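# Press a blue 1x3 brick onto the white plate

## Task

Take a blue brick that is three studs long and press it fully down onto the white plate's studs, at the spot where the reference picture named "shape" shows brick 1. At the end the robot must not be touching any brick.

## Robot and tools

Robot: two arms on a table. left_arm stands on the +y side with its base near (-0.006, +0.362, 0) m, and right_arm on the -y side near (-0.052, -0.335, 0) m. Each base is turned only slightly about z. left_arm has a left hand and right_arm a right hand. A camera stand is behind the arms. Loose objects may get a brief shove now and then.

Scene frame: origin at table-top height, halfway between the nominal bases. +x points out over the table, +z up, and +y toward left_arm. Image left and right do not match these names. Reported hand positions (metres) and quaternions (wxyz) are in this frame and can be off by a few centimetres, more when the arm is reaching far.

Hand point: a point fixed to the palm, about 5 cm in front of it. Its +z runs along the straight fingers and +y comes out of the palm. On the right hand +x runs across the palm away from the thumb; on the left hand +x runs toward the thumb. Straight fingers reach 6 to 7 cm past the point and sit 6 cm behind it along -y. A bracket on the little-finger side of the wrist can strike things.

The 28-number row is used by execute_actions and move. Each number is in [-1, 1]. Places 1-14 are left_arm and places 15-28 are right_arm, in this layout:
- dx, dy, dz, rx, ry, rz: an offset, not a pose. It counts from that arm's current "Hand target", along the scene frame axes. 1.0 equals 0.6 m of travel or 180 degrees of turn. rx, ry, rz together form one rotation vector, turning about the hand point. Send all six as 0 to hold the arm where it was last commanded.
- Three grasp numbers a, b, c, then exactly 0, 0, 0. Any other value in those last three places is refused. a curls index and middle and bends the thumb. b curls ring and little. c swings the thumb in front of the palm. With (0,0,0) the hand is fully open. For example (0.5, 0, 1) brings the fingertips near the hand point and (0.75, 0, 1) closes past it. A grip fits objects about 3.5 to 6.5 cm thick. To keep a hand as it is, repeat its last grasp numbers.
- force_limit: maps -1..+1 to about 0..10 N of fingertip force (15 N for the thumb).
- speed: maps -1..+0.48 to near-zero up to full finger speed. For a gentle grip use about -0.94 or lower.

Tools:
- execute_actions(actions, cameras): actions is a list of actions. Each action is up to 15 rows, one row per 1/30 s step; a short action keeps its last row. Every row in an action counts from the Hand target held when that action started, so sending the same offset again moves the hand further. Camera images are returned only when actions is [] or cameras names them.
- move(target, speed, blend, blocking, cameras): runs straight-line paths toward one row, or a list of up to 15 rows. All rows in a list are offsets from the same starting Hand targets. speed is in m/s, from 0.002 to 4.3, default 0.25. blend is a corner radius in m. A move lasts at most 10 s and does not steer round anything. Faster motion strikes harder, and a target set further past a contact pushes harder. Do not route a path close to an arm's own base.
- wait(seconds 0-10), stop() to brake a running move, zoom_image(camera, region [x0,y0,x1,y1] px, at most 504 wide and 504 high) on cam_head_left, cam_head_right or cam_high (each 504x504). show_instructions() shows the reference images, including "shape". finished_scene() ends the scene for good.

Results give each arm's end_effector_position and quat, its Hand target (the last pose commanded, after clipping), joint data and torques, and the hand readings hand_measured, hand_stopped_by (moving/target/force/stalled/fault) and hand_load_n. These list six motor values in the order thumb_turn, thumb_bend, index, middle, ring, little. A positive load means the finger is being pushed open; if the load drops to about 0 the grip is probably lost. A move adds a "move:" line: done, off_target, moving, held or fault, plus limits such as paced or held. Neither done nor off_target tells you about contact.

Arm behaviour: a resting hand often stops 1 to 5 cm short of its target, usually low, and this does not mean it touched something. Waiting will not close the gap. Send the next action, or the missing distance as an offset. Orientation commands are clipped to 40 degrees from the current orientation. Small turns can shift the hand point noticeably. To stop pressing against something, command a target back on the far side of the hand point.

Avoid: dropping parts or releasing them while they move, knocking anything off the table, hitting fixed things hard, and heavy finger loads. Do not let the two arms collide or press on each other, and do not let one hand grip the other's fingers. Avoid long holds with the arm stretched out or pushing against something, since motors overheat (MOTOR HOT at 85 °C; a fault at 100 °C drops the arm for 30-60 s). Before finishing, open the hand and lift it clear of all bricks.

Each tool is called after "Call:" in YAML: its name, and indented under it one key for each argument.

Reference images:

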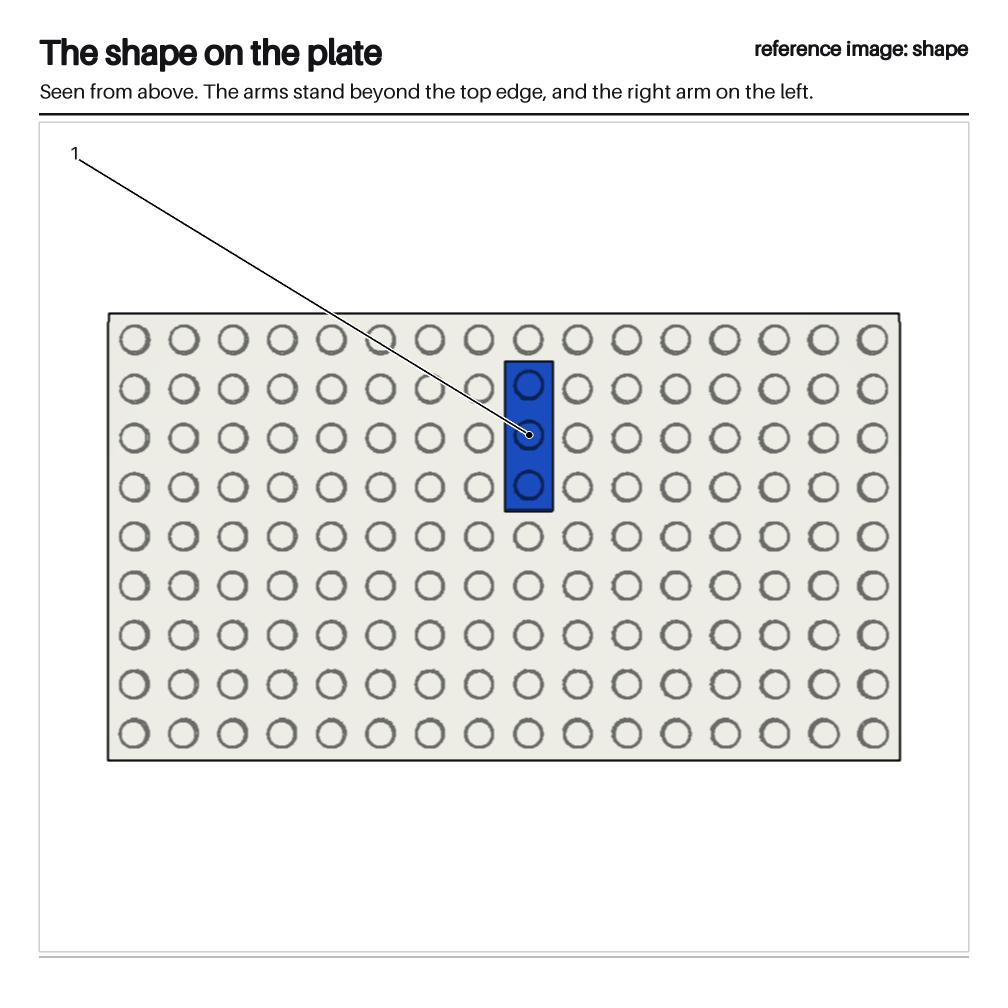

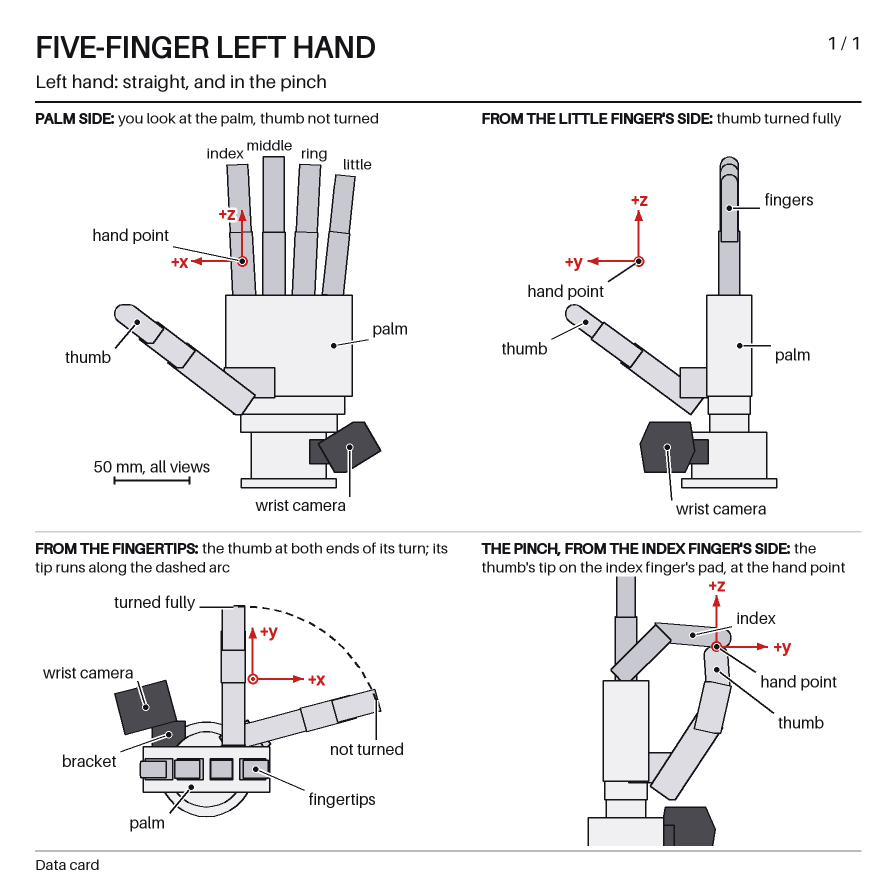

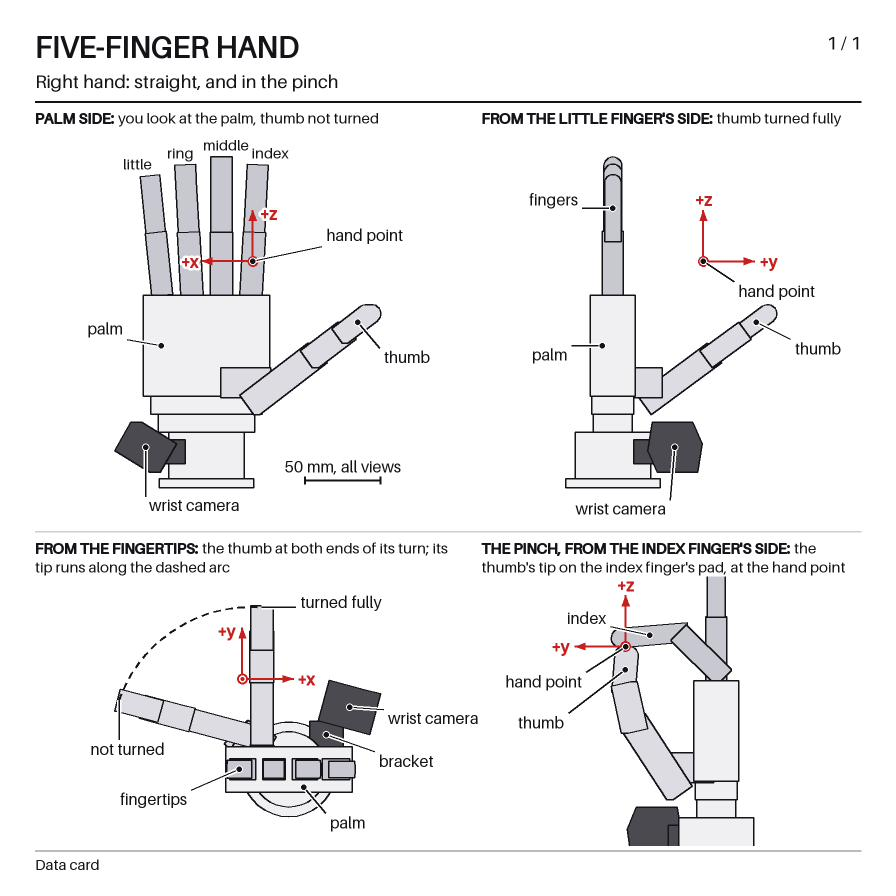

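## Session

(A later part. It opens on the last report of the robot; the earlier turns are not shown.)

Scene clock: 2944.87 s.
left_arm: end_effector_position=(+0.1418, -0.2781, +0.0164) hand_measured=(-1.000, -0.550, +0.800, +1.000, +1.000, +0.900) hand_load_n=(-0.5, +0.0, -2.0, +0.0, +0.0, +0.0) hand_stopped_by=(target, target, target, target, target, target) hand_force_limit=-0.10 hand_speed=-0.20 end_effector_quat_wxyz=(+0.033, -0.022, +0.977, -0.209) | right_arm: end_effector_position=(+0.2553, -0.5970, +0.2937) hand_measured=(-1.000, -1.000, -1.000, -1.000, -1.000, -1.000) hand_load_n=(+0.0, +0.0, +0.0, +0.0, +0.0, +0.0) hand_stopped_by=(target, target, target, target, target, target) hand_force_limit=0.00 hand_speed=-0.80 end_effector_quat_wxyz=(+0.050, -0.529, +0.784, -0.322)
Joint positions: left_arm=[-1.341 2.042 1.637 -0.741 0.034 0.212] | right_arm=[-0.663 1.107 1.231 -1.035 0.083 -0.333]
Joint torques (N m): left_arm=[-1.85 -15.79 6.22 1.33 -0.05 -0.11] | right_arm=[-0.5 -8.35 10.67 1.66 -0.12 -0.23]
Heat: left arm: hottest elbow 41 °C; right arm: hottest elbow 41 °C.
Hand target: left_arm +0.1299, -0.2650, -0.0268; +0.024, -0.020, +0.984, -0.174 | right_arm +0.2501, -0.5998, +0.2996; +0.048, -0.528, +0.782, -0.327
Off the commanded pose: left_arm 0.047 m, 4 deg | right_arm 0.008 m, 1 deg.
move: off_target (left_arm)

Call:
move:
  target:
    - [0,0.01,0.12,0,0,0,1,1,0,0,0,0,-0.1,-0.2,0,0,0,0,0,0,0,0,0,0,0,0,0,-0.8]
    - [0,0.07,0.26,-0.05,0,0,1,1,0,0,0,0,-0.1,-0.2,0,0,0,0,0,0,0,0,0,0,0,0,0,-0.8]
  speed: [0.08,0.15]
  cameras: ["all"]

Call:
zoom_image:
  camera: "cam_head_right"
  region: [392, 358, 422, 388]

Call:
zoom_image:
  camera: "cam_high"
  region: [198, 160, 218, 180]

Call:
zoom_image:
  camera: "cam_head_left"
  region: [380, 348, 410, 378]

Scene clock: 2955.73 s.
left_arm: end_effector_position=(+0.1221, -0.2205, +0.1236) hand_measured=(-1.000, -0.550, +0.800, +1.000, +1.000, +0.900) hand_load_n=(+0.0, +0.0, +0.0, +0.0, +0.0, +0.0) hand_stopped_by=(target, target, target, target, target, target) hand_force_limit=-0.10 hand_speed=-0.20 end_effector_quat_wxyz=(+0.018, -0.022, +0.971, -0.239) | right_arm: end_effector_position=(+0.2553, -0.5970, +0.2937) hand_measured=(-1.000, -1.000, -1.000, -1.000, -1.000, -1.000) hand_load_n=(+0.0, +0.0, +0.0, +0.0, -0.5, +0.0) hand_stopped_by=(target, target, target, target, target, target) hand_force_limit=0.00 hand_speed=-0.80 end_effector_quat_wxyz=(+0.050, -0.529, +0.784, -0.322)
Joint positions: left_arm=[-1.332 1.766 1.504 -0.831 0.081 0.207] | right_arm=[-0.663 1.107 1.231 -1.035 0.083 -0.333]
Joint torques (N m): left_arm=[0.09 -17.44 8.42 2.03 0.17 0.03] | right_arm=[-0.85 -8.47 10.69 1.42 -0.12 -0.24]
Heat: left arm: hottest elbow 41 °C; right arm: hottest elbow 41 °C.
Hand target: left_arm +0.1299, -0.2230, +0.1293; +0.023, -0.022, +0.967, -0.251 | right_arm +0.2501, -0.5998, +0.2996; +0.048, -0.528, +0.782, -0.327
Off the commanded pose: left_arm 0.010 m, 2 deg | right_arm 0.008 m, 1 deg.
move: done

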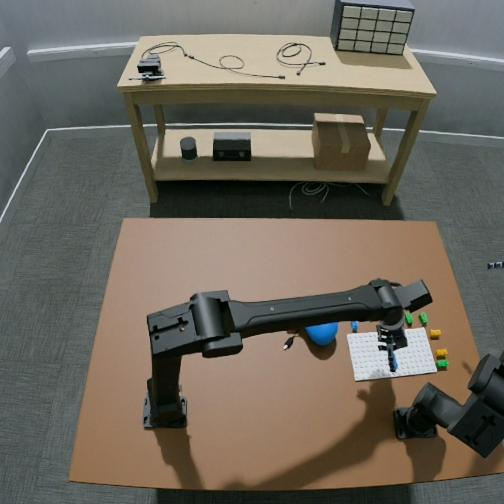

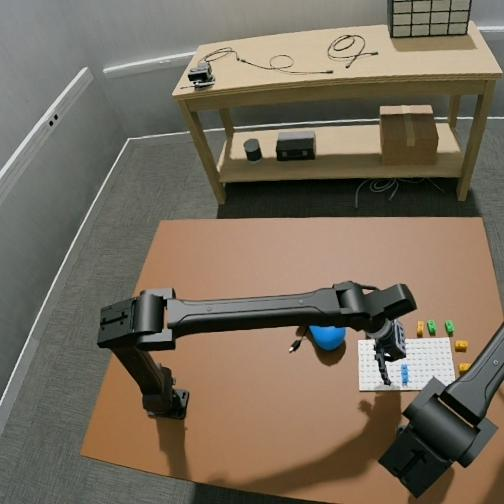

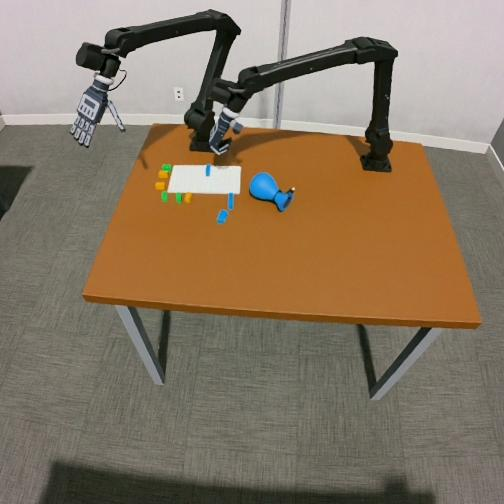

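Scaled by 16.800.

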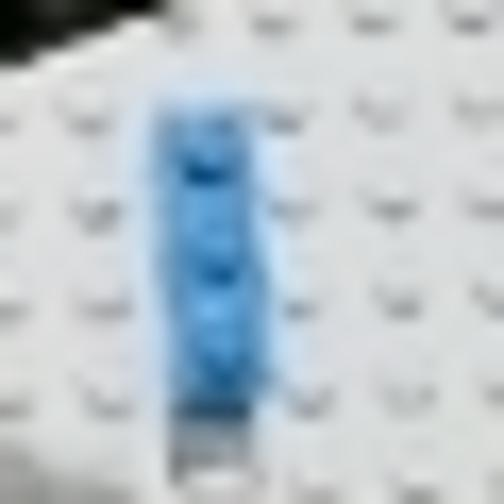

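Scaled by 25.200.

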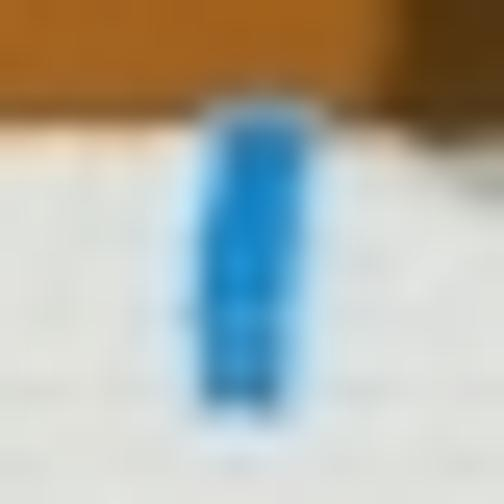

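Scaled by 16.800.

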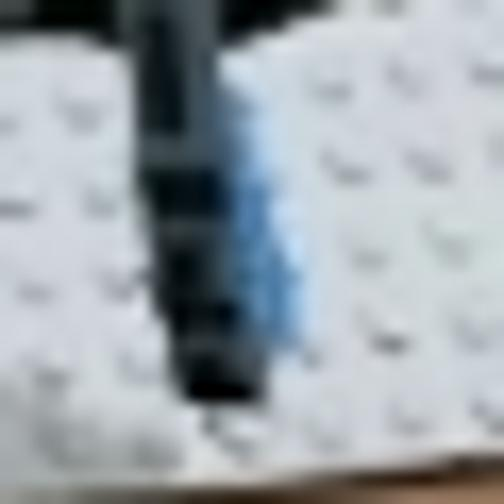

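Call:
move:
  target:
    - [0.0252,-0.07,-0.0905,-0.105,0,0,1,1,0,0,0,0,-0.1,-0.2,0,0,0,0,0,0,0,0,0,0,0,0,0,-0.8]
    - [0.0252,-0.0217,-0.1488,-0.105,0,0,1,1,0,0,0,0,-0.1,-0.2,0,0,0,0,0,0,0,0,0,0,0,0,0,-0.8]
    - [0.0252,-0.0217,-0.1955,-0.105,0,0,1,1,0,0,0,0,-0.1,-0.2,0,0,0,0,0,0,0,0,0,0,0,0,0,-0.8]
  speed: [0.1,0.06,0.05]
  cameras: ["all"]

Scene clock: 2973.40 s.
left_arm: end_effector_position=(+0.1371, -0.2344, +0.0159) hand_measured=(-1.000, -0.550, +0.800, +1.000, +1.000, +0.900) hand_load_n=(-0.5, +0.0, +0.0, +0.0, +0.0, +0.5) hand_stopped_by=(target, target, target, target, target, target) hand_force_limit=-0.10 hand_speed=-0.20 end_effector_quat_wxyz=(+0.016, -0.020, +0.915, -0.402) | right_arm: end_effector_position=(+0.2553, -0.5970, +0.2937) hand_measured=(-1.000, -1.000, -1.000, -1.000, -1.000, -1.000) hand_load_n=(+0.0, -0.5, +0.0, +0.5, +0.0, +0.0) hand_stopped_by=(target, target, target, target, target, target) hand_force_limit=0.00 hand_speed=-0.80 end_effector_quat_wxyz=(+0.050, -0.529, +0.784, -0.322)
Joint positions: left_arm=[-1.279 1.791 1.104 -0.073 0.193 0.199] | right_arm=[-0.663 1.107 1.231 -1.035 0.083 -0.333]
Joint torques (N m): left_arm=[0.38 -14.68 7.38 2.59 0.22 -0.07] | right_arm=[-0.62 -7.82 10.63 1.72 -0.14 -0.22]
Heat: left arm: hottest elbow 41 °C; right arm: hottest elbow 41 °C.
Hand target: left_arm +0.1450, -0.2359, +0.0118; +0.019, -0.025, +0.913, -0.406 | right_arm +0.2501, -0.5998, +0.2996; +0.048, -0.528, +0.782, -0.327
Off the commanded pose: left_arm 0.009 m, 1 deg | right_arm 0.008 m, 1 deg.
move: done

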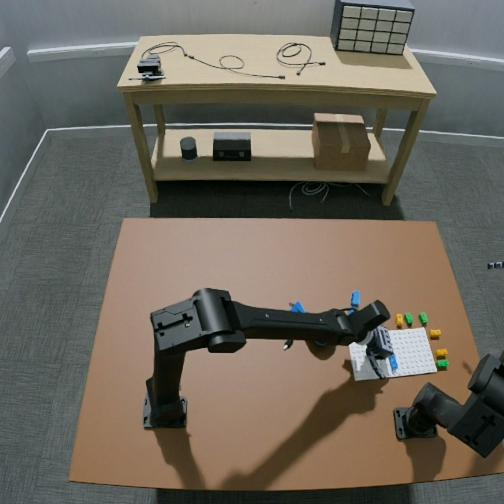

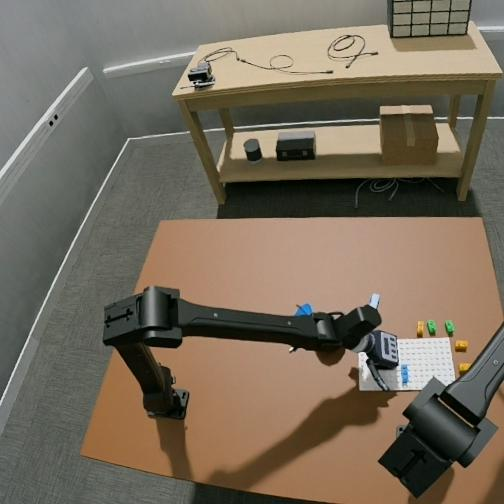

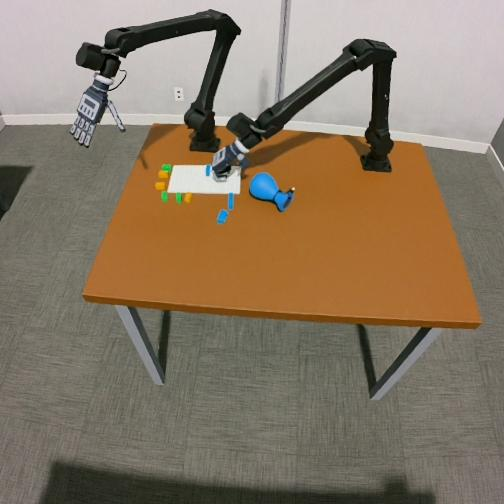

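Call:
move:
  target: [0,0,-0.0267,0,0,0,1,1,0,0,0,0,-0.1,-0.2,0,0,0,0,0,0,0,0,0,0,0,0,0,-0.8]
  speed: 0.04

Call:
move:
  target: [0,0,-0.0083,0,0,0,1,1,0,0,0,0,-0.1,-0.2,0,0,0,0,0,0,0,0,0,0,0,0,0,-0.8]
  speed: 0.03

Call:
move:
  target: [0,0,-0.0083,0,0,0,1,1,0,0,0,0,-0.1,-0.2,0,0,0,0,0,0,0,0,0,0,0,0,0,-0.8]
  speed: 0.03

Scene clock: 2980.87 s.
left_arm: end_effector_position=(+0.1373, -0.2349, +0.0003) hand_measured=(-1.000, -0.550, +0.800, +1.000, +1.000, +0.900) hand_load_n=(+0.0, +0.0, +0.0, +0.0, +0.5, +0.0) hand_stopped_by=(target, target, target, target, target, target) hand_force_limit=-0.10 hand_speed=-0.20 end_effector_quat_wxyz=(+0.016, -0.020, +0.915, -0.402) | right_arm: end_effector_position=(+0.2553, -0.5970, +0.2937) hand_measured=(-1.000, -1.000, -1.000, -1.000, -1.000, -1.000) hand_load_n=(+0.0, +0.0, +0.0, +0.0, -0.5, +0.0) hand_stopped_by=(target, target, target, target, target, target) hand_force_limit=0.00 hand_speed=-0.80 end_effector_quat_wxyz=(+0.050, -0.529, +0.784, -0.322)
Joint positions: left_arm=[-1.279 1.819 1.093 -0.034 0.193 0.199] | right_arm=[-0.663 1.107 1.231 -1.035 0.083 -0.333]
Joint torques (N m): left_arm=[0.38 -14.8 7.16 2.67 0.23 -0.07] | right_arm=[-0.62 -8.12 10.69 1.72 -0.12 -0.2]
Heat: left arm: hottest elbow 41 °C; right arm: hottest elbow 41 °C.
Hand target: left_arm +0.1450, -0.2359, -0.0043; +0.019, -0.025, +0.913, -0.406 | right_arm +0.2501, -0.5998, +0.2996; +0.048, -0.528, +0.782, -0.327
Off the commanded pose: left_arm 0.009 m, 1 deg | right_arm 0.008 m, 1 deg.
move: done

Scene clock: 2981.70 s.
left_arm: end_effector_position=(+0.1379, -0.2367, -0.0017) hand_measured=(-1.000, -0.550, +0.800, +1.000, +1.000, +0.900) hand_load_n=(+0.0, +0.0, +0.0, +0.0, +0.0, +0.0) hand_stopped_by=(target, target, target, target, target, target) hand_force_limit=-0.10 hand_speed=-0.20 end_effector_quat_wxyz=(+0.017, -0.020, +0.914, -0.405) | right_arm: end_effector_position=(+0.2553, -0.5970, +0.2937) hand_measured=(-1.000, -1.000, -1.000, -1.000, -1.000, -1.000) hand_load_n=(-0.5, +0.0, +0.0, +0.0, +0.0, +0.0) hand_stopped_by=(target, target, target, target, target, target) hand_force_limit=0.00 hand_speed=-0.80 end_effector_quat_wxyz=(+0.050, -0.529, +0.784, -0.322)
Joint positions: left_arm=[-1.279 1.826 1.093 -0.021 0.193 0.199] | right_arm=[-0.663 1.107 1.231 -1.035 0.083 -0.333]
Joint torques (N m): left_arm=[0.38 -14.39 6.9 2.63 0.22 -0.07] | right_arm=[-0.62 -7.77 10.58 1.58 -0.13 -0.22]
Heat: left arm: hottest elbow 41 °C; right arm: hottest elbow 41 °C.
Hand target: left_arm +0.1450, -0.2360, -0.0090; +0.019, -0.025, +0.913, -0.406 | right_arm +0.2501, -0.5998, +0.2996; +0.048, -0.528, +0.782, -0.327
Off the commanded pose: left_arm 0.010 m, 1 deg | right_arm 0.008 m, 1 deg.
move: done

Scene clock: 2982.53 s.
left_arm: end_effector_position=(+0.1377, -0.2363, -0.0067) hand_measured=(-1.000, -0.550, +0.800, +1.000, +1.000, +0.900) hand_load_n=(+0.0, +0.0, +0.0, +0.0, +0.0, +0.5) hand_stopped_by=(target, target, target, target, target, target) hand_force_limit=-0.10 hand_speed=-0.20 end_effector_quat_wxyz=(+0.017, -0.020, +0.914, -0.405) | right_arm: end_effector_position=(+0.2553, -0.5970, +0.2937) hand_measured=(-1.000, -1.000, -1.000, -1.000, -1.000, -1.000) hand_load_n=(+0.0, +0.0, +0.0, +0.0, +0.0, +0.0) hand_stopped_by=(target, target, target, target, target, target) hand_force_limit=0.00 hand_speed=-0.80 end_effector_quat_wxyz=(+0.050, -0.529, +0.784, -0.322)
Joint positions: left_arm=[-1.279 1.834 1.089 -0.008 0.194 0.199] | right_arm=[-0.663 1.107 1.231 -1.035 0.083 -0.333]
Joint torques (N m): left_arm=[0.38 -14.62 6.94 2.66 0.21 -0.07] | right_arm=[-0.32 -8.29 10.61 1.65 -0.12 -0.24]
Heat: left arm: hottest elbow 41 °C; right arm: hottest elbow 41 °C.
Hand target: left_arm +0.1450, -0.2360, -0.0141; +0.019, -0.025, +0.913, -0.406 | right_arm +0.2501, -0.5998, +0.2996; +0.048, -0.528, +0.782, -0.327
Off the commanded pose: left_arm 0.010 m, 1 deg | right_arm 0.008 m, 1 deg.
move: done

Call:
move:
  target: [0,0,-0.0067,0,0,0,1,1,0,0,0,0,-0.1,-0.2,0,0,0,0,0,0,0,0,0,0,0,0,0,-0.8]
  speed: 0.03

Call:
move:
  target: [0,0,-0.0067,0,0,0,1,1,0,0,0,0,-0.1,-0.2,0,0,0,0,0,0,0,0,0,0,0,0,0,-0.8]
  speed: 0.03

Scene clock: 2986.03 s.
left_arm: end_effector_position=(+0.1383, -0.2383, -0.0071) hand_measured=(-1.000, -0.550, +0.800, +1.000, +1.000, +0.900) hand_load_n=(+0.0, +0.0, +0.0, +0.5, +0.0, +0.0) hand_stopped_by=(target, target, target, target, target, target) hand_force_limit=-0.10 hand_speed=-0.20 end_effector_quat_wxyz=(+0.018, -0.019, +0.912, -0.408) | right_arm: end_effector_position=(+0.2553, -0.5970, +0.2937) hand_measured=(-1.000, -1.000, -1.000, -1.000, -1.000, -1.000) hand_load_n=(+0.0, +0.0, -0.5, +0.0, +0.0, +0.0) hand_stopped_by=(target, target, target, target, target, target) hand_force_limit=0.00 hand_speed=-0.80 end_effector_quat_wxyz=(+0.050, -0.529, +0.784, -0.322)
Joint positions: left_arm=[-1.279 1.837 1.089 0.003 0.194 0.199] | right_arm=[-0.663 1.107 1.231 -1.035 0.083 -0.333]
Joint torques (N m): left_arm=[0.38 -14.33 6.76 2.54 0.2 -0.07] | right_arm=[-0.91 -8.35 10.77 1.62 -0.14 -0.24]
Heat: left arm: hottest elbow 41 °C; right arm: hottest elbow 41 °C.
Hand target: left_arm +0.1450, -0.2360, -0.0181; +0.019, -0.025, +0.913, -0.406 | right_arm +0.2501, -0.5998, +0.2996; +0.048, -0.528, +0.782, -0.327
Off the commanded pose: left_arm 0.013 m, 1 deg | right_arm 0.008 m, 1 deg.
move: off_target (left_arm)

Scene clock: 2986.83 s.
left_arm: end_effector_position=(+0.1389, -0.2403, -0.0074) hand_measured=(-1.000, -0.550, +0.800, +1.000, +1.000, +0.900) hand_load_n=(+0.0, +0.0, +0.0, +0.0, +0.0, +0.0) hand_stopped_by=(target, target, target, target, target, target) hand_force_limit=-0.10 hand_speed=-0.20 end_effector_quat_wxyz=(+0.019, -0.019, +0.911, -0.412) | right_arm: end_effector_position=(+0.2553, -0.5970, +0.2937) hand_measured=(-1.000, -1.000, -1.000, -1.000, -1.000, -1.000) hand_load_n=(+0.0, +0.0, +0.0, -0.5, +0.0, +0.0) hand_stopped_by=(target, target, target, target, target, target) hand_force_limit=0.00 hand_speed=-0.80 end_effector_quat_wxyz=(+0.050, -0.529, +0.784, -0.322)
Joint positions: left_arm=[-1.279 1.841 1.089 0.014 0.194 0.199] | right_arm=[-0.663 1.107 1.231 -1.035 0.083 -0.333]
Joint torques (N m): left_arm=[0.38 -14.1 6.57 2.51 0.18 -0.07] | right_arm=[-0.85 -8.06 10.67 1.66 -0.14 -0.26]
Heat: left arm: hottest elbow 41 °C; right arm: hottest elbow 41 °C.
Hand target: left_arm +0.1450, -0.2359, -0.0221; +0.019, -0.025, +0.913, -0.406 | right_arm +0.2501, -0.5998, +0.2996; +0.048, -0.528, +0.782, -0.327
Off the commanded pose: left_arm 0.017 m, 1 deg | right_arm 0.008 m, 1 deg.
move: off_target (left_arm)

Call:
move:
  target:
    - [0,0.01,0.1,0,0,0,1,1,0,0,0,0,-0.1,-0.2,0,0,0,0,0,0,0,0,0,0,0,0,0,-0.8]
    - [-0.0767,-0.0483,0.1367,0,0,0,1,1,0,0,0,0,-0.1,-0.2,0,0,0,0,0,0,0,0,0,0,0,0,0,-0.8]
    - [-0.0767,0,0.0867,0,0,0,1,1,0,0,0,0,-0.1,-0.2,0,0,0,0,0,0,0,0,0,0,0,0,0,-0.8]
    - [-0.0767,0,0.0267,0,0,0,1,1,0,0,0,0,-0.1,-0.2,0,0,0,0,0,0,0,0,0,0,0,0,0,-0.8]
  speed: [0.1,0.1,0.06,0.05]

Scene clock: 3007.07 s.
left_arm: end_effector_position=(+0.0934, -0.2334, -0.0029) hand_measured=(-1.000, -0.550, +0.800, +1.000, +1.000, +0.900) hand_load_n=(-0.5, +0.0, +0.0, +0.0, +0.0, +0.0) hand_stopped_by=(target, target, target, target, target, target) hand_force_limit=-0.10 hand_speed=-0.20 end_effector_quat_wxyz=(+0.018, -0.020, +0.915, -0.401) | right_arm: end_effector_position=(+0.2553, -0.5970, +0.2937) hand_measured=(-1.000, -1.000, -1.000, -1.000, -1.000, -1.000) hand_load_n=(+0.0, +0.0, +0.0, +0.0, +0.0, +0.0) hand_stopped_by=(target, target, target, target, target, target) hand_force_limit=0.00 hand_speed=-0.80 end_effector_quat_wxyz=(+0.050, -0.529, +0.784, -0.322)
Joint positions: left_arm=[-1.361 1.797 1.047 -0.002 0.131 0.143] | right_arm=[-0.663 1.107 1.231 -1.035 0.083 -0.333]
Joint torques (N m): left_arm=[0.09 -14.45 7.1 2.71 0.19 -0.1] | right_arm=[-0.56 -8.12 10.71 1.72 -0.14 -0.19]
Heat: left arm: hottest elbow 41 °C; right arm: hottest elbow 41 °C.
Hand target: left_arm +0.0989, -0.2357, -0.0063; +0.019, -0.025, +0.913, -0.406 | right_arm +0.2501, -0.5998, +0.2996; +0.048, -0.528, +0.782, -0.327
Off the commanded pose: left_arm 0.007 m, 1 deg | right_arm 0.008 m, 1 deg.
move: done

Call:
move:
  target: [0,0,-0.0083,0,0,0,1,1,0,0,0,0,-0.1,-0.2,0,0,0,0,0,0,0,0,0,0,0,0,0,-0.8]
  speed: 0.03

Call:
move:
  target: [0,0,-0.0067,0,0,0,1,1,0,0,0,0,-0.1,-0.2,0,0,0,0,0,0,0,0,0,0,0,0,0,-0.8]
  speed: 0.03

Call:
move:
  target: [0,0,-0.0067,0,0,0,1,1,0,0,0,0,-0.1,-0.2,0,0,0,0,0,0,0,0,0,0,0,0,0,-0.8]
  speed: 0.03

Scene clock: 3012.17 s.
left_arm: end_effector_position=(+0.0939, -0.2353, -0.0046) hand_measured=(-1.000, -0.550, +0.800, +1.000, +1.000, +0.900) hand_load_n=(+0.0, +0.0, +0.0, +0.0, +0.0, +0.0) hand_stopped_by=(target, target, target, target, target, target) hand_force_limit=-0.10 hand_speed=-0.20 end_effector_quat_wxyz=(+0.018, -0.020, +0.914, -0.404) | right_arm: end_effector_position=(+0.2553, -0.5970, +0.2937) hand_measured=(-1.000, -1.000, -1.000, -1.000, -1.000, -1.000) hand_load_n=(+0.0, +0.0, +0.0, +0.0, +0.0, +0.0) hand_stopped_by=(target, target, target, target, target, target) hand_force_limit=0.00 hand_speed=-0.80 end_effector_quat_wxyz=(+0.050, -0.529, +0.784, -0.322)
Joint positions: left_arm=[-1.361 1.803 1.047 0.01 0.131 0.143] | right_arm=[-0.663 1.107 1.231 -1.035 0.083 -0.333]
Joint torques (N m): left_arm=[0.09 -14.39 6.84 2.52 0.19 -0.1] | right_arm=[-0.44 -8 10.67 1.72 -0.15 -0.25]
Heat: left arm: hottest elbow 41 °C; right arm: hottest elbow 41 °C.
Hand target: left_arm +0.0989, -0.2358, -0.0112; +0.019, -0.025, +0.913, -0.406 | right_arm +0.2501, -0.5998, +0.2996; +0.048, -0.528, +0.782, -0.327
Off the commanded pose: left_arm 0.008 m, 1 deg | right_arm 0.008 m, 1 deg.
move: done

Scene clock: 3012.97 s.
left_arm: end_effector_position=(+0.0940, -0.2358, -0.0075) hand_measured=(-1.000, -0.550, +0.800, +1.000, +1.000, +0.900) hand_load_n=(+0.0, +0.0, +0.0, +0.0, +0.0, +0.0) hand_stopped_by=(target, target, target, target, target, target) hand_force_limit=-0.10 hand_speed=-0.20 end_effector_quat_wxyz=(+0.019, -0.020, +0.914, -0.405) | right_arm: end_effector_position=(+0.2553, -0.5970, +0.2937) hand_measured=(-1.000, -1.000, -1.000, -1.000, -1.000, -1.000) hand_load_n=(+0.0, +0.0, +0.0, +0.0, +0.0, +0.0) hand_stopped_by=(target, target, target, target, target, target) hand_force_limit=0.00 hand_speed=-0.80 end_effector_quat_wxyz=(+0.050, -0.529, +0.784, -0.322)
Joint positions: left_arm=[-1.361 1.809 1.045 0.021 0.131 0.143] | right_arm=[-0.663 1.107 1.231 -1.035 0.083 -0.333]
Joint torques (N m): left_arm=[0.09 -14.1 6.79 2.67 0.18 -0.1] | right_arm=[-0.44 -8 10.62 1.63 -0.15 -0.27]
Heat: left arm: hottest elbow 41 °C; right arm: hottest elbow 41 °C.
Hand target: left_arm +0.0989, -0.2358, -0.0153; +0.019, -0.025, +0.913, -0.406 | right_arm +0.2501, -0.5998, +0.2996; +0.048, -0.528, +0.782, -0.327
Off the commanded pose: left_arm 0.009 m, 1 deg | right_arm 0.008 m, 1 deg.
move: done

Scene clock: 3013.77 s.
left_arm: end_effector_position=(+0.0945, -0.2379, -0.0077) hand_measured=(-1.000, -0.550, +0.800, +1.000, +1.000, +0.900) hand_load_n=(-0.5, +0.0, +0.0, +0.0, +0.0, +0.0) hand_stopped_by=(target, target, target, target, target, target) hand_force_limit=-0.10 hand_speed=-0.20 end_effector_quat_wxyz=(+0.019, -0.020, +0.912, -0.409) | right_arm: end_effector_position=(+0.2553, -0.5970, +0.2937) hand_measured=(-1.000, -1.000, -1.000, -1.000, -1.000, -1.000) hand_load_n=(+0.0, +0.0, +0.0, +0.0, +0.0, +0.0) hand_stopped_by=(target, target, target, target, target, target) hand_force_limit=0.00 hand_speed=-0.80 end_effector_quat_wxyz=(+0.050, -0.529, +0.784, -0.322)
Joint positions: left_arm=[-1.361 1.813 1.045 0.033 0.131 0.143] | right_arm=[-0.663 1.107 1.231 -1.035 0.083 -0.333]
Joint torques (N m): left_arm=[0.09 -13.8 6.6 2.59 0.16 -0.1] | right_arm=[-0.67 -7.94 10.63 1.61 -0.13 -0.23]
Heat: left arm: hottest elbow 40 °C; right arm: hottest elbow 41 °C.
Hand target: left_arm +0.0989, -0.2358, -0.0193; +0.019, -0.025, +0.913, -0.406 | right_arm +0.2501, -0.5998, +0.2996; +0.048, -0.528, +0.782, -0.327
Off the commanded pose: left_arm 0.013 m, 1 deg | right_arm 0.008 m, 1 deg.
move: off_target (left_arm)

Call:
move:
  target:
    - [0,0.0097,0.1155,0,0,0,1,1,0,0,0,0,-0.1,-0.2,0,0,0,0,0,0,0,0,0,0,0,0,0,-0.8]
    - [0.0685,-0.107,0.1788,0,0,0,1,1,0,0,0,0,-0.1,-0.2,0,0,0,0,0,0,0,0,0,0,0,0,0,-0.8]
    - [0.0685,-0.0603,0.1288,0,0,0,1,1,0,0,0,0,-0.1,-0.2,0,0,0,0,0,0,0,0,0,0,0,0,0,-0.8]
    - [0.0685,-0.0562,0.0788,0,0,0,1,1,0,0,0,0,-0.1,-0.2,0,0,0,0,0,0,0,0,0,0,0,0,0,-0.8]
  speed: [0.1,0.1,0.06,0.05]
  cameras: ["all"]

Call:
zoom_image:
  camera: "cam_head_right"
  region: [380, 352, 428, 400]

Call:
zoom_image:
  camera: "cam_high"
  region: [192, 152, 224, 184]

Scene clock: 3050.57 s.
left_arm: end_effector_position=(+0.1312, -0.2681, +0.0331) hand_measured=(-1.000, -0.550, +0.800, +1.000, +1.000, +0.900) hand_load_n=(+0.0, +0.0, +0.0, +0.0, +0.0, +0.0) hand_stopped_by=(target, target, target, target, target, target) hand_force_limit=-0.10 hand_speed=-0.20 end_effector_quat_wxyz=(+0.014, -0.026, +0.915, -0.402) | right_arm: end_effector_position=(+0.2553, -0.5970, +0.2937) hand_measured=(-1.000, -1.000, -1.000, -1.000, -1.000, -1.000) hand_load_n=(+0.0, +0.0, +0.0, +0.0, +0.0, +0.0) hand_stopped_by=(target, target, target, target, target, target) hand_force_limit=0.00 hand_speed=-0.80 end_effector_quat_wxyz=(+0.050, -0.529, +0.784, -0.322)
Joint positions: left_arm=[-1.308 1.828 1.214 -0.143 0.172 0.167] | right_arm=[-0.663 1.107 1.231 -1.035 0.083 -0.333]
Joint torques (N m): left_arm=[0.38 -15.74 7.73 2.74 0.21 0.04] | right_arm=[-0.5 -8.06 10.63 1.68 -0.17 -0.24]
Heat: left arm: hottest elbow 39 °C; right arm: hottest elbow 41 °C.
Hand target: left_arm +0.1401, -0.2696, +0.0282; +0.019, -0.025, +0.913, -0.406 | right_arm +0.2501, -0.5998, +0.2996; +0.048, -0.528, +0.782, -0.327
Off the commanded pose: left_arm 0.010 m, 1 deg | right_arm 0.008 m, 1 deg.
move: done

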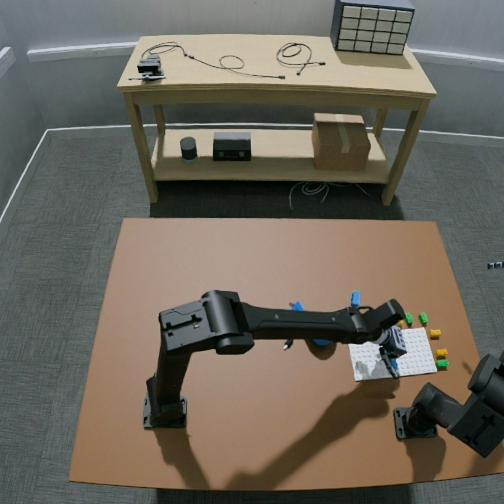

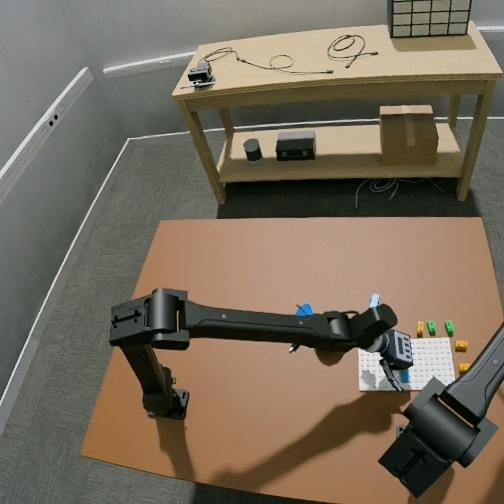

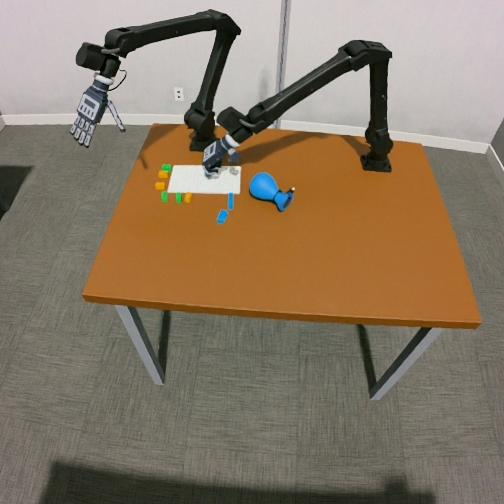

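Scaled by 10.500.

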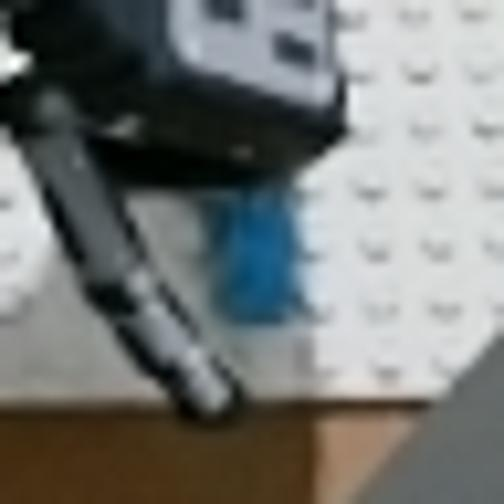

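Scaled by 15.750.

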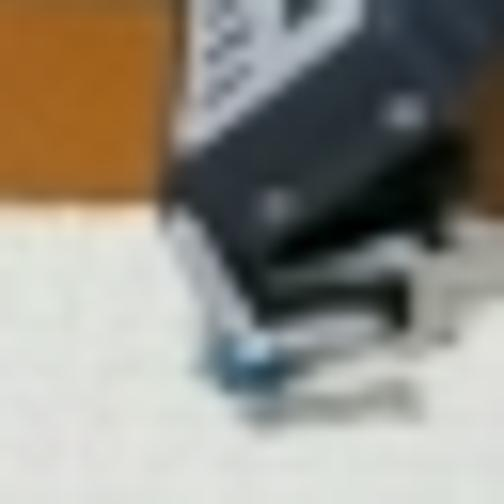

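Call:
move:
  target: [0.0067,0.0083,-0.03,0,0,0,1,1,0,0,0,0,-0.1,-0.2,0,0,0,0,0,0,0,0,0,0,0,0,0,-0.8]
  speed: 0.05

Call:
move:
  target: [0,0.0033,-0.01,0,0,0,1,1,0,0,0,0,-0.1,-0.2,0,0,0,0,0,0,0,0,0,0,0,0,0,-0.8]
  speed: 0.04

Scene clock: 3057.43 s.
left_arm: end_effector_position=(+0.1355, -0.2635, +0.0152) hand_measured=(-1.000, -0.550, +0.800, +1.000, +1.000, +0.900) hand_load_n=(+0.0, +0.0, +0.0, +0.0, +0.0, +0.0) hand_stopped_by=(target, target, target, target, target, target) hand_force_limit=-0.10 hand_speed=-0.20 end_effector_quat_wxyz=(+0.014, -0.026, +0.915, -0.402) | right_arm: end_effector_position=(+0.2553, -0.5970, +0.2937) hand_measured=(-1.000, -1.000, -1.000, -1.000, -1.000, -1.000) hand_load_n=(+0.0, +0.0, +0.0, +0.0, +0.0, +0.0) hand_stopped_by=(target, target, target, target, target, target) hand_force_limit=0.00 hand_speed=-0.80 end_effector_quat_wxyz=(+0.050, -0.529, +0.784, -0.322)
Joint positions: left_arm=[-1.298 1.849 1.189 -0.097 0.179 0.173] | right_arm=[-0.663 1.107 1.231 -1.035 0.083 -0.333]
Joint torques (N m): left_arm=[0.32 -15.68 7.5 2.67 0.22 0.03] | right_arm=[-0.38 -7.82 10.71 1.7 -0.17 -0.22]
Heat: left arm: hottest elbow 39 °C; right arm: hottest elbow 41 °C.
Hand target: left_arm +0.1441, -0.2646, +0.0100; +0.019, -0.025, +0.913, -0.406 | right_arm +0.2501, -0.5998, +0.2996; +0.048, -0.528, +0.782, -0.327
Off the commanded pose: left_arm 0.010 m, 1 deg | right_arm 0.008 m, 1 deg.
move: done

Scene clock: 3058.30 s.
left_arm: end_effector_position=(+0.1355, -0.2624, +0.0111) hand_measured=(-1.000, -0.550, +0.800, +1.000, +1.000, +0.900) hand_load_n=(+0.0, +0.0, +0.0, +0.0, +0.0, +0.0) hand_stopped_by=(target, target, target, target, target, target) hand_force_limit=-0.10 hand_speed=-0.20 end_effector_quat_wxyz=(+0.014, -0.026, +0.914, -0.404) | right_arm: end_effector_position=(+0.2553, -0.5970, +0.2937) hand_measured=(-1.000, -1.000, -1.000, -1.000, -1.000, -1.000) hand_load_n=(+0.0, +0.0, +0.0, +0.0, +0.0, +0.0) hand_stopped_by=(target, target, target, target, target, target) hand_force_limit=0.00 hand_speed=-0.80 end_effector_quat_wxyz=(+0.050, -0.529, +0.784, -0.322)
Joint positions: left_arm=[-1.297 1.853 1.18 -0.081 0.18 0.174] | right_arm=[-0.663 1.107 1.231 -1.035 0.083 -0.333]
Joint torques (N m): left_arm=[0.38 -15.5 7.34 2.66 0.22 0.04] | right_arm=[-0.85 -7.71 10.69 1.66 -0.13 -0.21]
Heat: left arm: hottest elbow 39 °C; right arm: hottest elbow 41 °C.
Hand target: left_arm +0.1440, -0.2625, +0.0040; +0.019, -0.025, +0.913, -0.406 | right_arm +0.2501, -0.5998, +0.2996; +0.048, -0.528, +0.782, -0.327
Off the commanded pose: left_arm 0.011 m, 1 deg | right_arm 0.008 m, 1 deg.
move: off_target (left_arm)

Call:
move:
  target:
    - [0,0,0.05,0,0,0,1,1,0,0,0,0,-0.1,-0.2,0,0,0,0,0,0,0,0,0,0,0,0,0,-0.8]
    - [0.01,-0.075,0.13,0,0,0,1,1,0,0,0,0,-0.1,-0.2,0,0,0,0,0,0,0,0,0,0,0,0,0,-0.8]
    - [0.0,-0.0117,0.05,0,0,0,1,1,0,0,0,0,-0.1,-0.2,0,0,0,0,0,0,0,0,0,0,0,0,0,-0.8]
    - [0.0,-0.0117,0.009,0,0,0,1,1,0,0,0,0,-0.1,-0.2,0,0,0,0,0,0,0,0,0,0,0,0,0,-0.8]
  speed: [0.08,0.1,0.06,0.05]

Scene clock: 3075.33 s.
left_arm: end_effector_position=(+0.1379, -0.2680, +0.0146) hand_measured=(-1.000, -0.550, +0.800, +1.000, +1.000, +0.900) hand_load_n=(+0.0, +0.0, +0.0, +0.0, +0.0, +0.0) hand_stopped_by=(target, target, target, target, target, target) hand_force_limit=-0.10 hand_speed=-0.20 end_effector_quat_wxyz=(+0.015, -0.026, +0.915, -0.402) | right_arm: end_effector_position=(+0.2553, -0.5970, +0.2937) hand_measured=(-1.000, -1.000, -1.000, -1.000, -1.000, -1.000) hand_load_n=(+0.0, +0.0, +0.0, +0.0, +0.0, +0.0) hand_stopped_by=(target, target, target, target, target, target) hand_force_limit=0.00 hand_speed=-0.80 end_effector_quat_wxyz=(+0.050, -0.529, +0.784, -0.322)
Joint positions: left_arm=[-1.297 1.86 1.204 -0.101 0.177 0.174] | right_arm=[-0.663 1.107 1.231 -1.035 0.083 -0.333]
Joint torques (N m): left_arm=[-0.03 -15.85 7.53 2.56 0.22 0.02] | right_arm=[-0.67 -8.29 10.65 1.65 -0.15 -0.23]
Heat: left arm: hottest elbow 39 °C; right arm: hottest elbow 41 °C.
Hand target: left_arm +0.1441, -0.2696, +0.0094; +0.019, -0.025, +0.913, -0.406 | right_arm +0.2501, -0.5998, +0.2996; +0.048, -0.528, +0.782, -0.327
Off the commanded pose: left_arm 0.008 m, 1 deg | right_arm 0.008 m, 1 deg.
move: done

Call:
move:
  target: [0,0.0033,-0.02,0,0,0,1,1,0,0,0,0,-0.1,-0.2,0,0,0,0,0,0,0,0,0,0,0,0,0,-0.8]
  speed: 0.04

Scene clock: 3078.50 s.
left_arm: end_effector_position=(+0.1384, -0.2711, +0.0120) hand_measured=(-1.000, -0.550, +0.800, +1.000, +1.000, +0.900) hand_load_n=(+0.0, +0.0, +0.0, +0.0, +0.5, +0.5) hand_stopped_by=(target, target, target, target, target, target) hand_force_limit=-0.10 hand_speed=-0.20 end_effector_quat_wxyz=(+0.017, -0.025, +0.911, -0.411) | right_arm: end_effector_position=(+0.2553, -0.5970, +0.2937) hand_measured=(-1.000, -1.000, -1.000, -1.000, -1.000, -1.000) hand_load_n=(+0.0, +0.0, +0.0, +0.0, +0.0, +0.0) hand_stopped_by=(target, target, target, target, target, target) hand_force_limit=0.00 hand_speed=-0.80 end_effector_quat_wxyz=(+0.050, -0.529, +0.784, -0.322)
Joint positions: left_arm=[-1.297 1.867 1.197 -0.068 0.179 0.174] | right_arm=[-0.663 1.107 1.231 -1.035 0.083 -0.333]
Joint torques (N m): left_arm=[0.15 -15.21 6.94 2.56 0.16 0.02] | right_arm=[-0.44 -8.12 10.55 1.7 -0.12 -0.26]
Heat: left arm: hottest elbow 40 °C; right arm: hottest elbow 41 °C.
Hand target: left_arm +0.1441, -0.2677, -0.0026; +0.019, -0.025, +0.913, -0.406 | right_arm +0.2501, -0.5998, +0.2996; +0.048, -0.528, +0.782, -0.327
Off the commanded pose: left_arm 0.016 m, 1 deg | right_arm 0.008 m, 1 deg.
move: off_target (left_arm)

Call:
move:
  target:
    - [0,0,0.1,0,0,0,1,1,0,0,0,0,-0.1,-0.2,0,0,0,0,0,0,0,0,0,0,0,0,0,-0.8]
    - [0,0.13,0.3,0,0,0,1,1,0,0,0,0,-0.1,-0.2,0,0,0,0,0,0,0,0,0,0,0,0,0,-0.8]
  speed: [0.1,0.2]
  blend: [0.01,0]
  cameras: ["all"]

Call:
zoom_image:
  camera: "cam_head_right"
  region: [354, 330, 462, 396]

Call:
zoom_image:
  camera: "cam_head_left"
  region: [344, 320, 444, 386]

Scene clock: 3088.07 s.
left_arm: end_effector_position=(+0.1391, -0.1947, +0.1760) hand_measured=(-1.000, -0.550, +0.800, +1.000, +1.000, +0.900) hand_load_n=(+0.0, +0.0, +0.0, +0.0, +0.5, +0.0) hand_stopped_by=(target, target, target, target, target, target) hand_force_limit=-0.10 hand_speed=-0.20 end_effector_quat_wxyz=(+0.016, -0.026, +0.912, -0.409) | right_arm: end_effector_position=(+0.2553, -0.5970, +0.2937) hand_measured=(-1.000, -1.000, -1.000, -1.000, -1.000, -1.000) hand_load_n=(+0.0, +0.0, +0.0, +0.0, +0.0, +0.0) hand_stopped_by=(target, target, target, target, target, target) hand_force_limit=0.00 hand_speed=-0.80 end_effector_quat_wxyz=(+0.050, -0.529, +0.784, -0.322)
Joint positions: left_arm=[-1.247 1.495 1.196 -0.45 0.215 0.207] | right_arm=[-0.663 1.107 1.231 -1.035 0.083 -0.333]
Joint torques (N m): left_arm=[0.21 -13.63 8.76 1.2 0.23 0.03] | right_arm=[-0.85 -8.12 10.74 1.76 -0.16 -0.21]
Heat: left arm: hottest elbow 39 °C; right arm: hottest elbow 41 °C.
Hand target: left_arm +0.1441, -0.1897, +0.1774; +0.019, -0.025, +0.913, -0.406 | right_arm +0.2501, -0.5998, +0.2996; +0.048, -0.528, +0.782, -0.327
Off the commanded pose: left_arm 0.007 m, 0 deg | right_arm 0.008 m, 1 deg.
move: done

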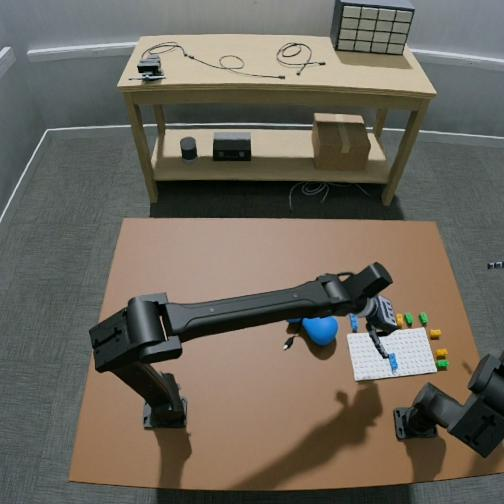

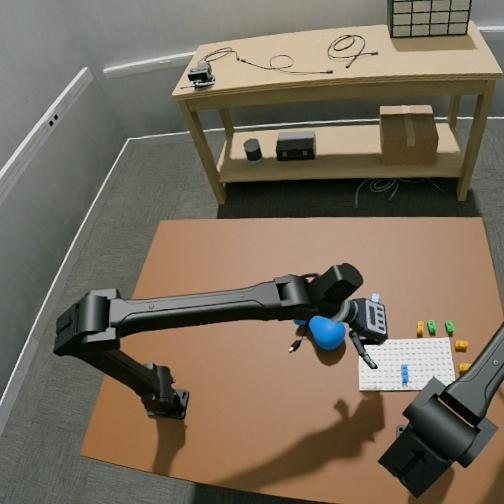

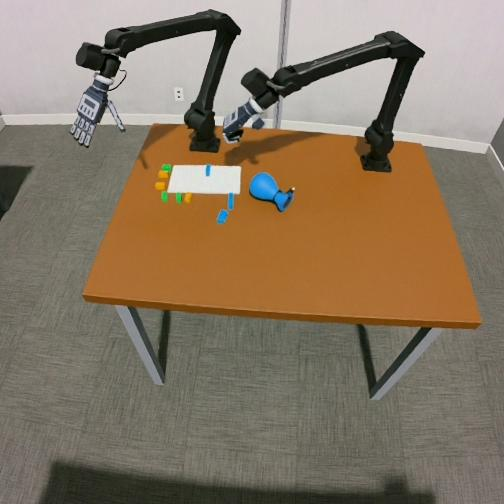

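Scaled by 4.667.

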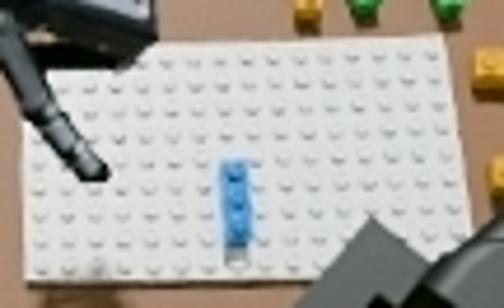

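Scaled by 5.040.

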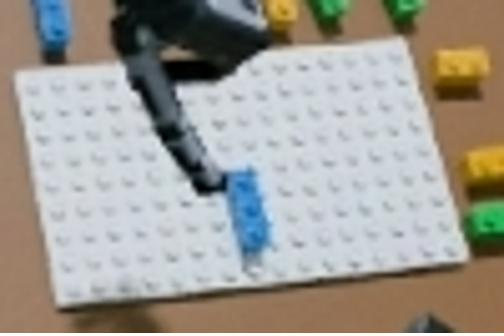

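Call:
finished_scene:

The scene is finished: the task was done.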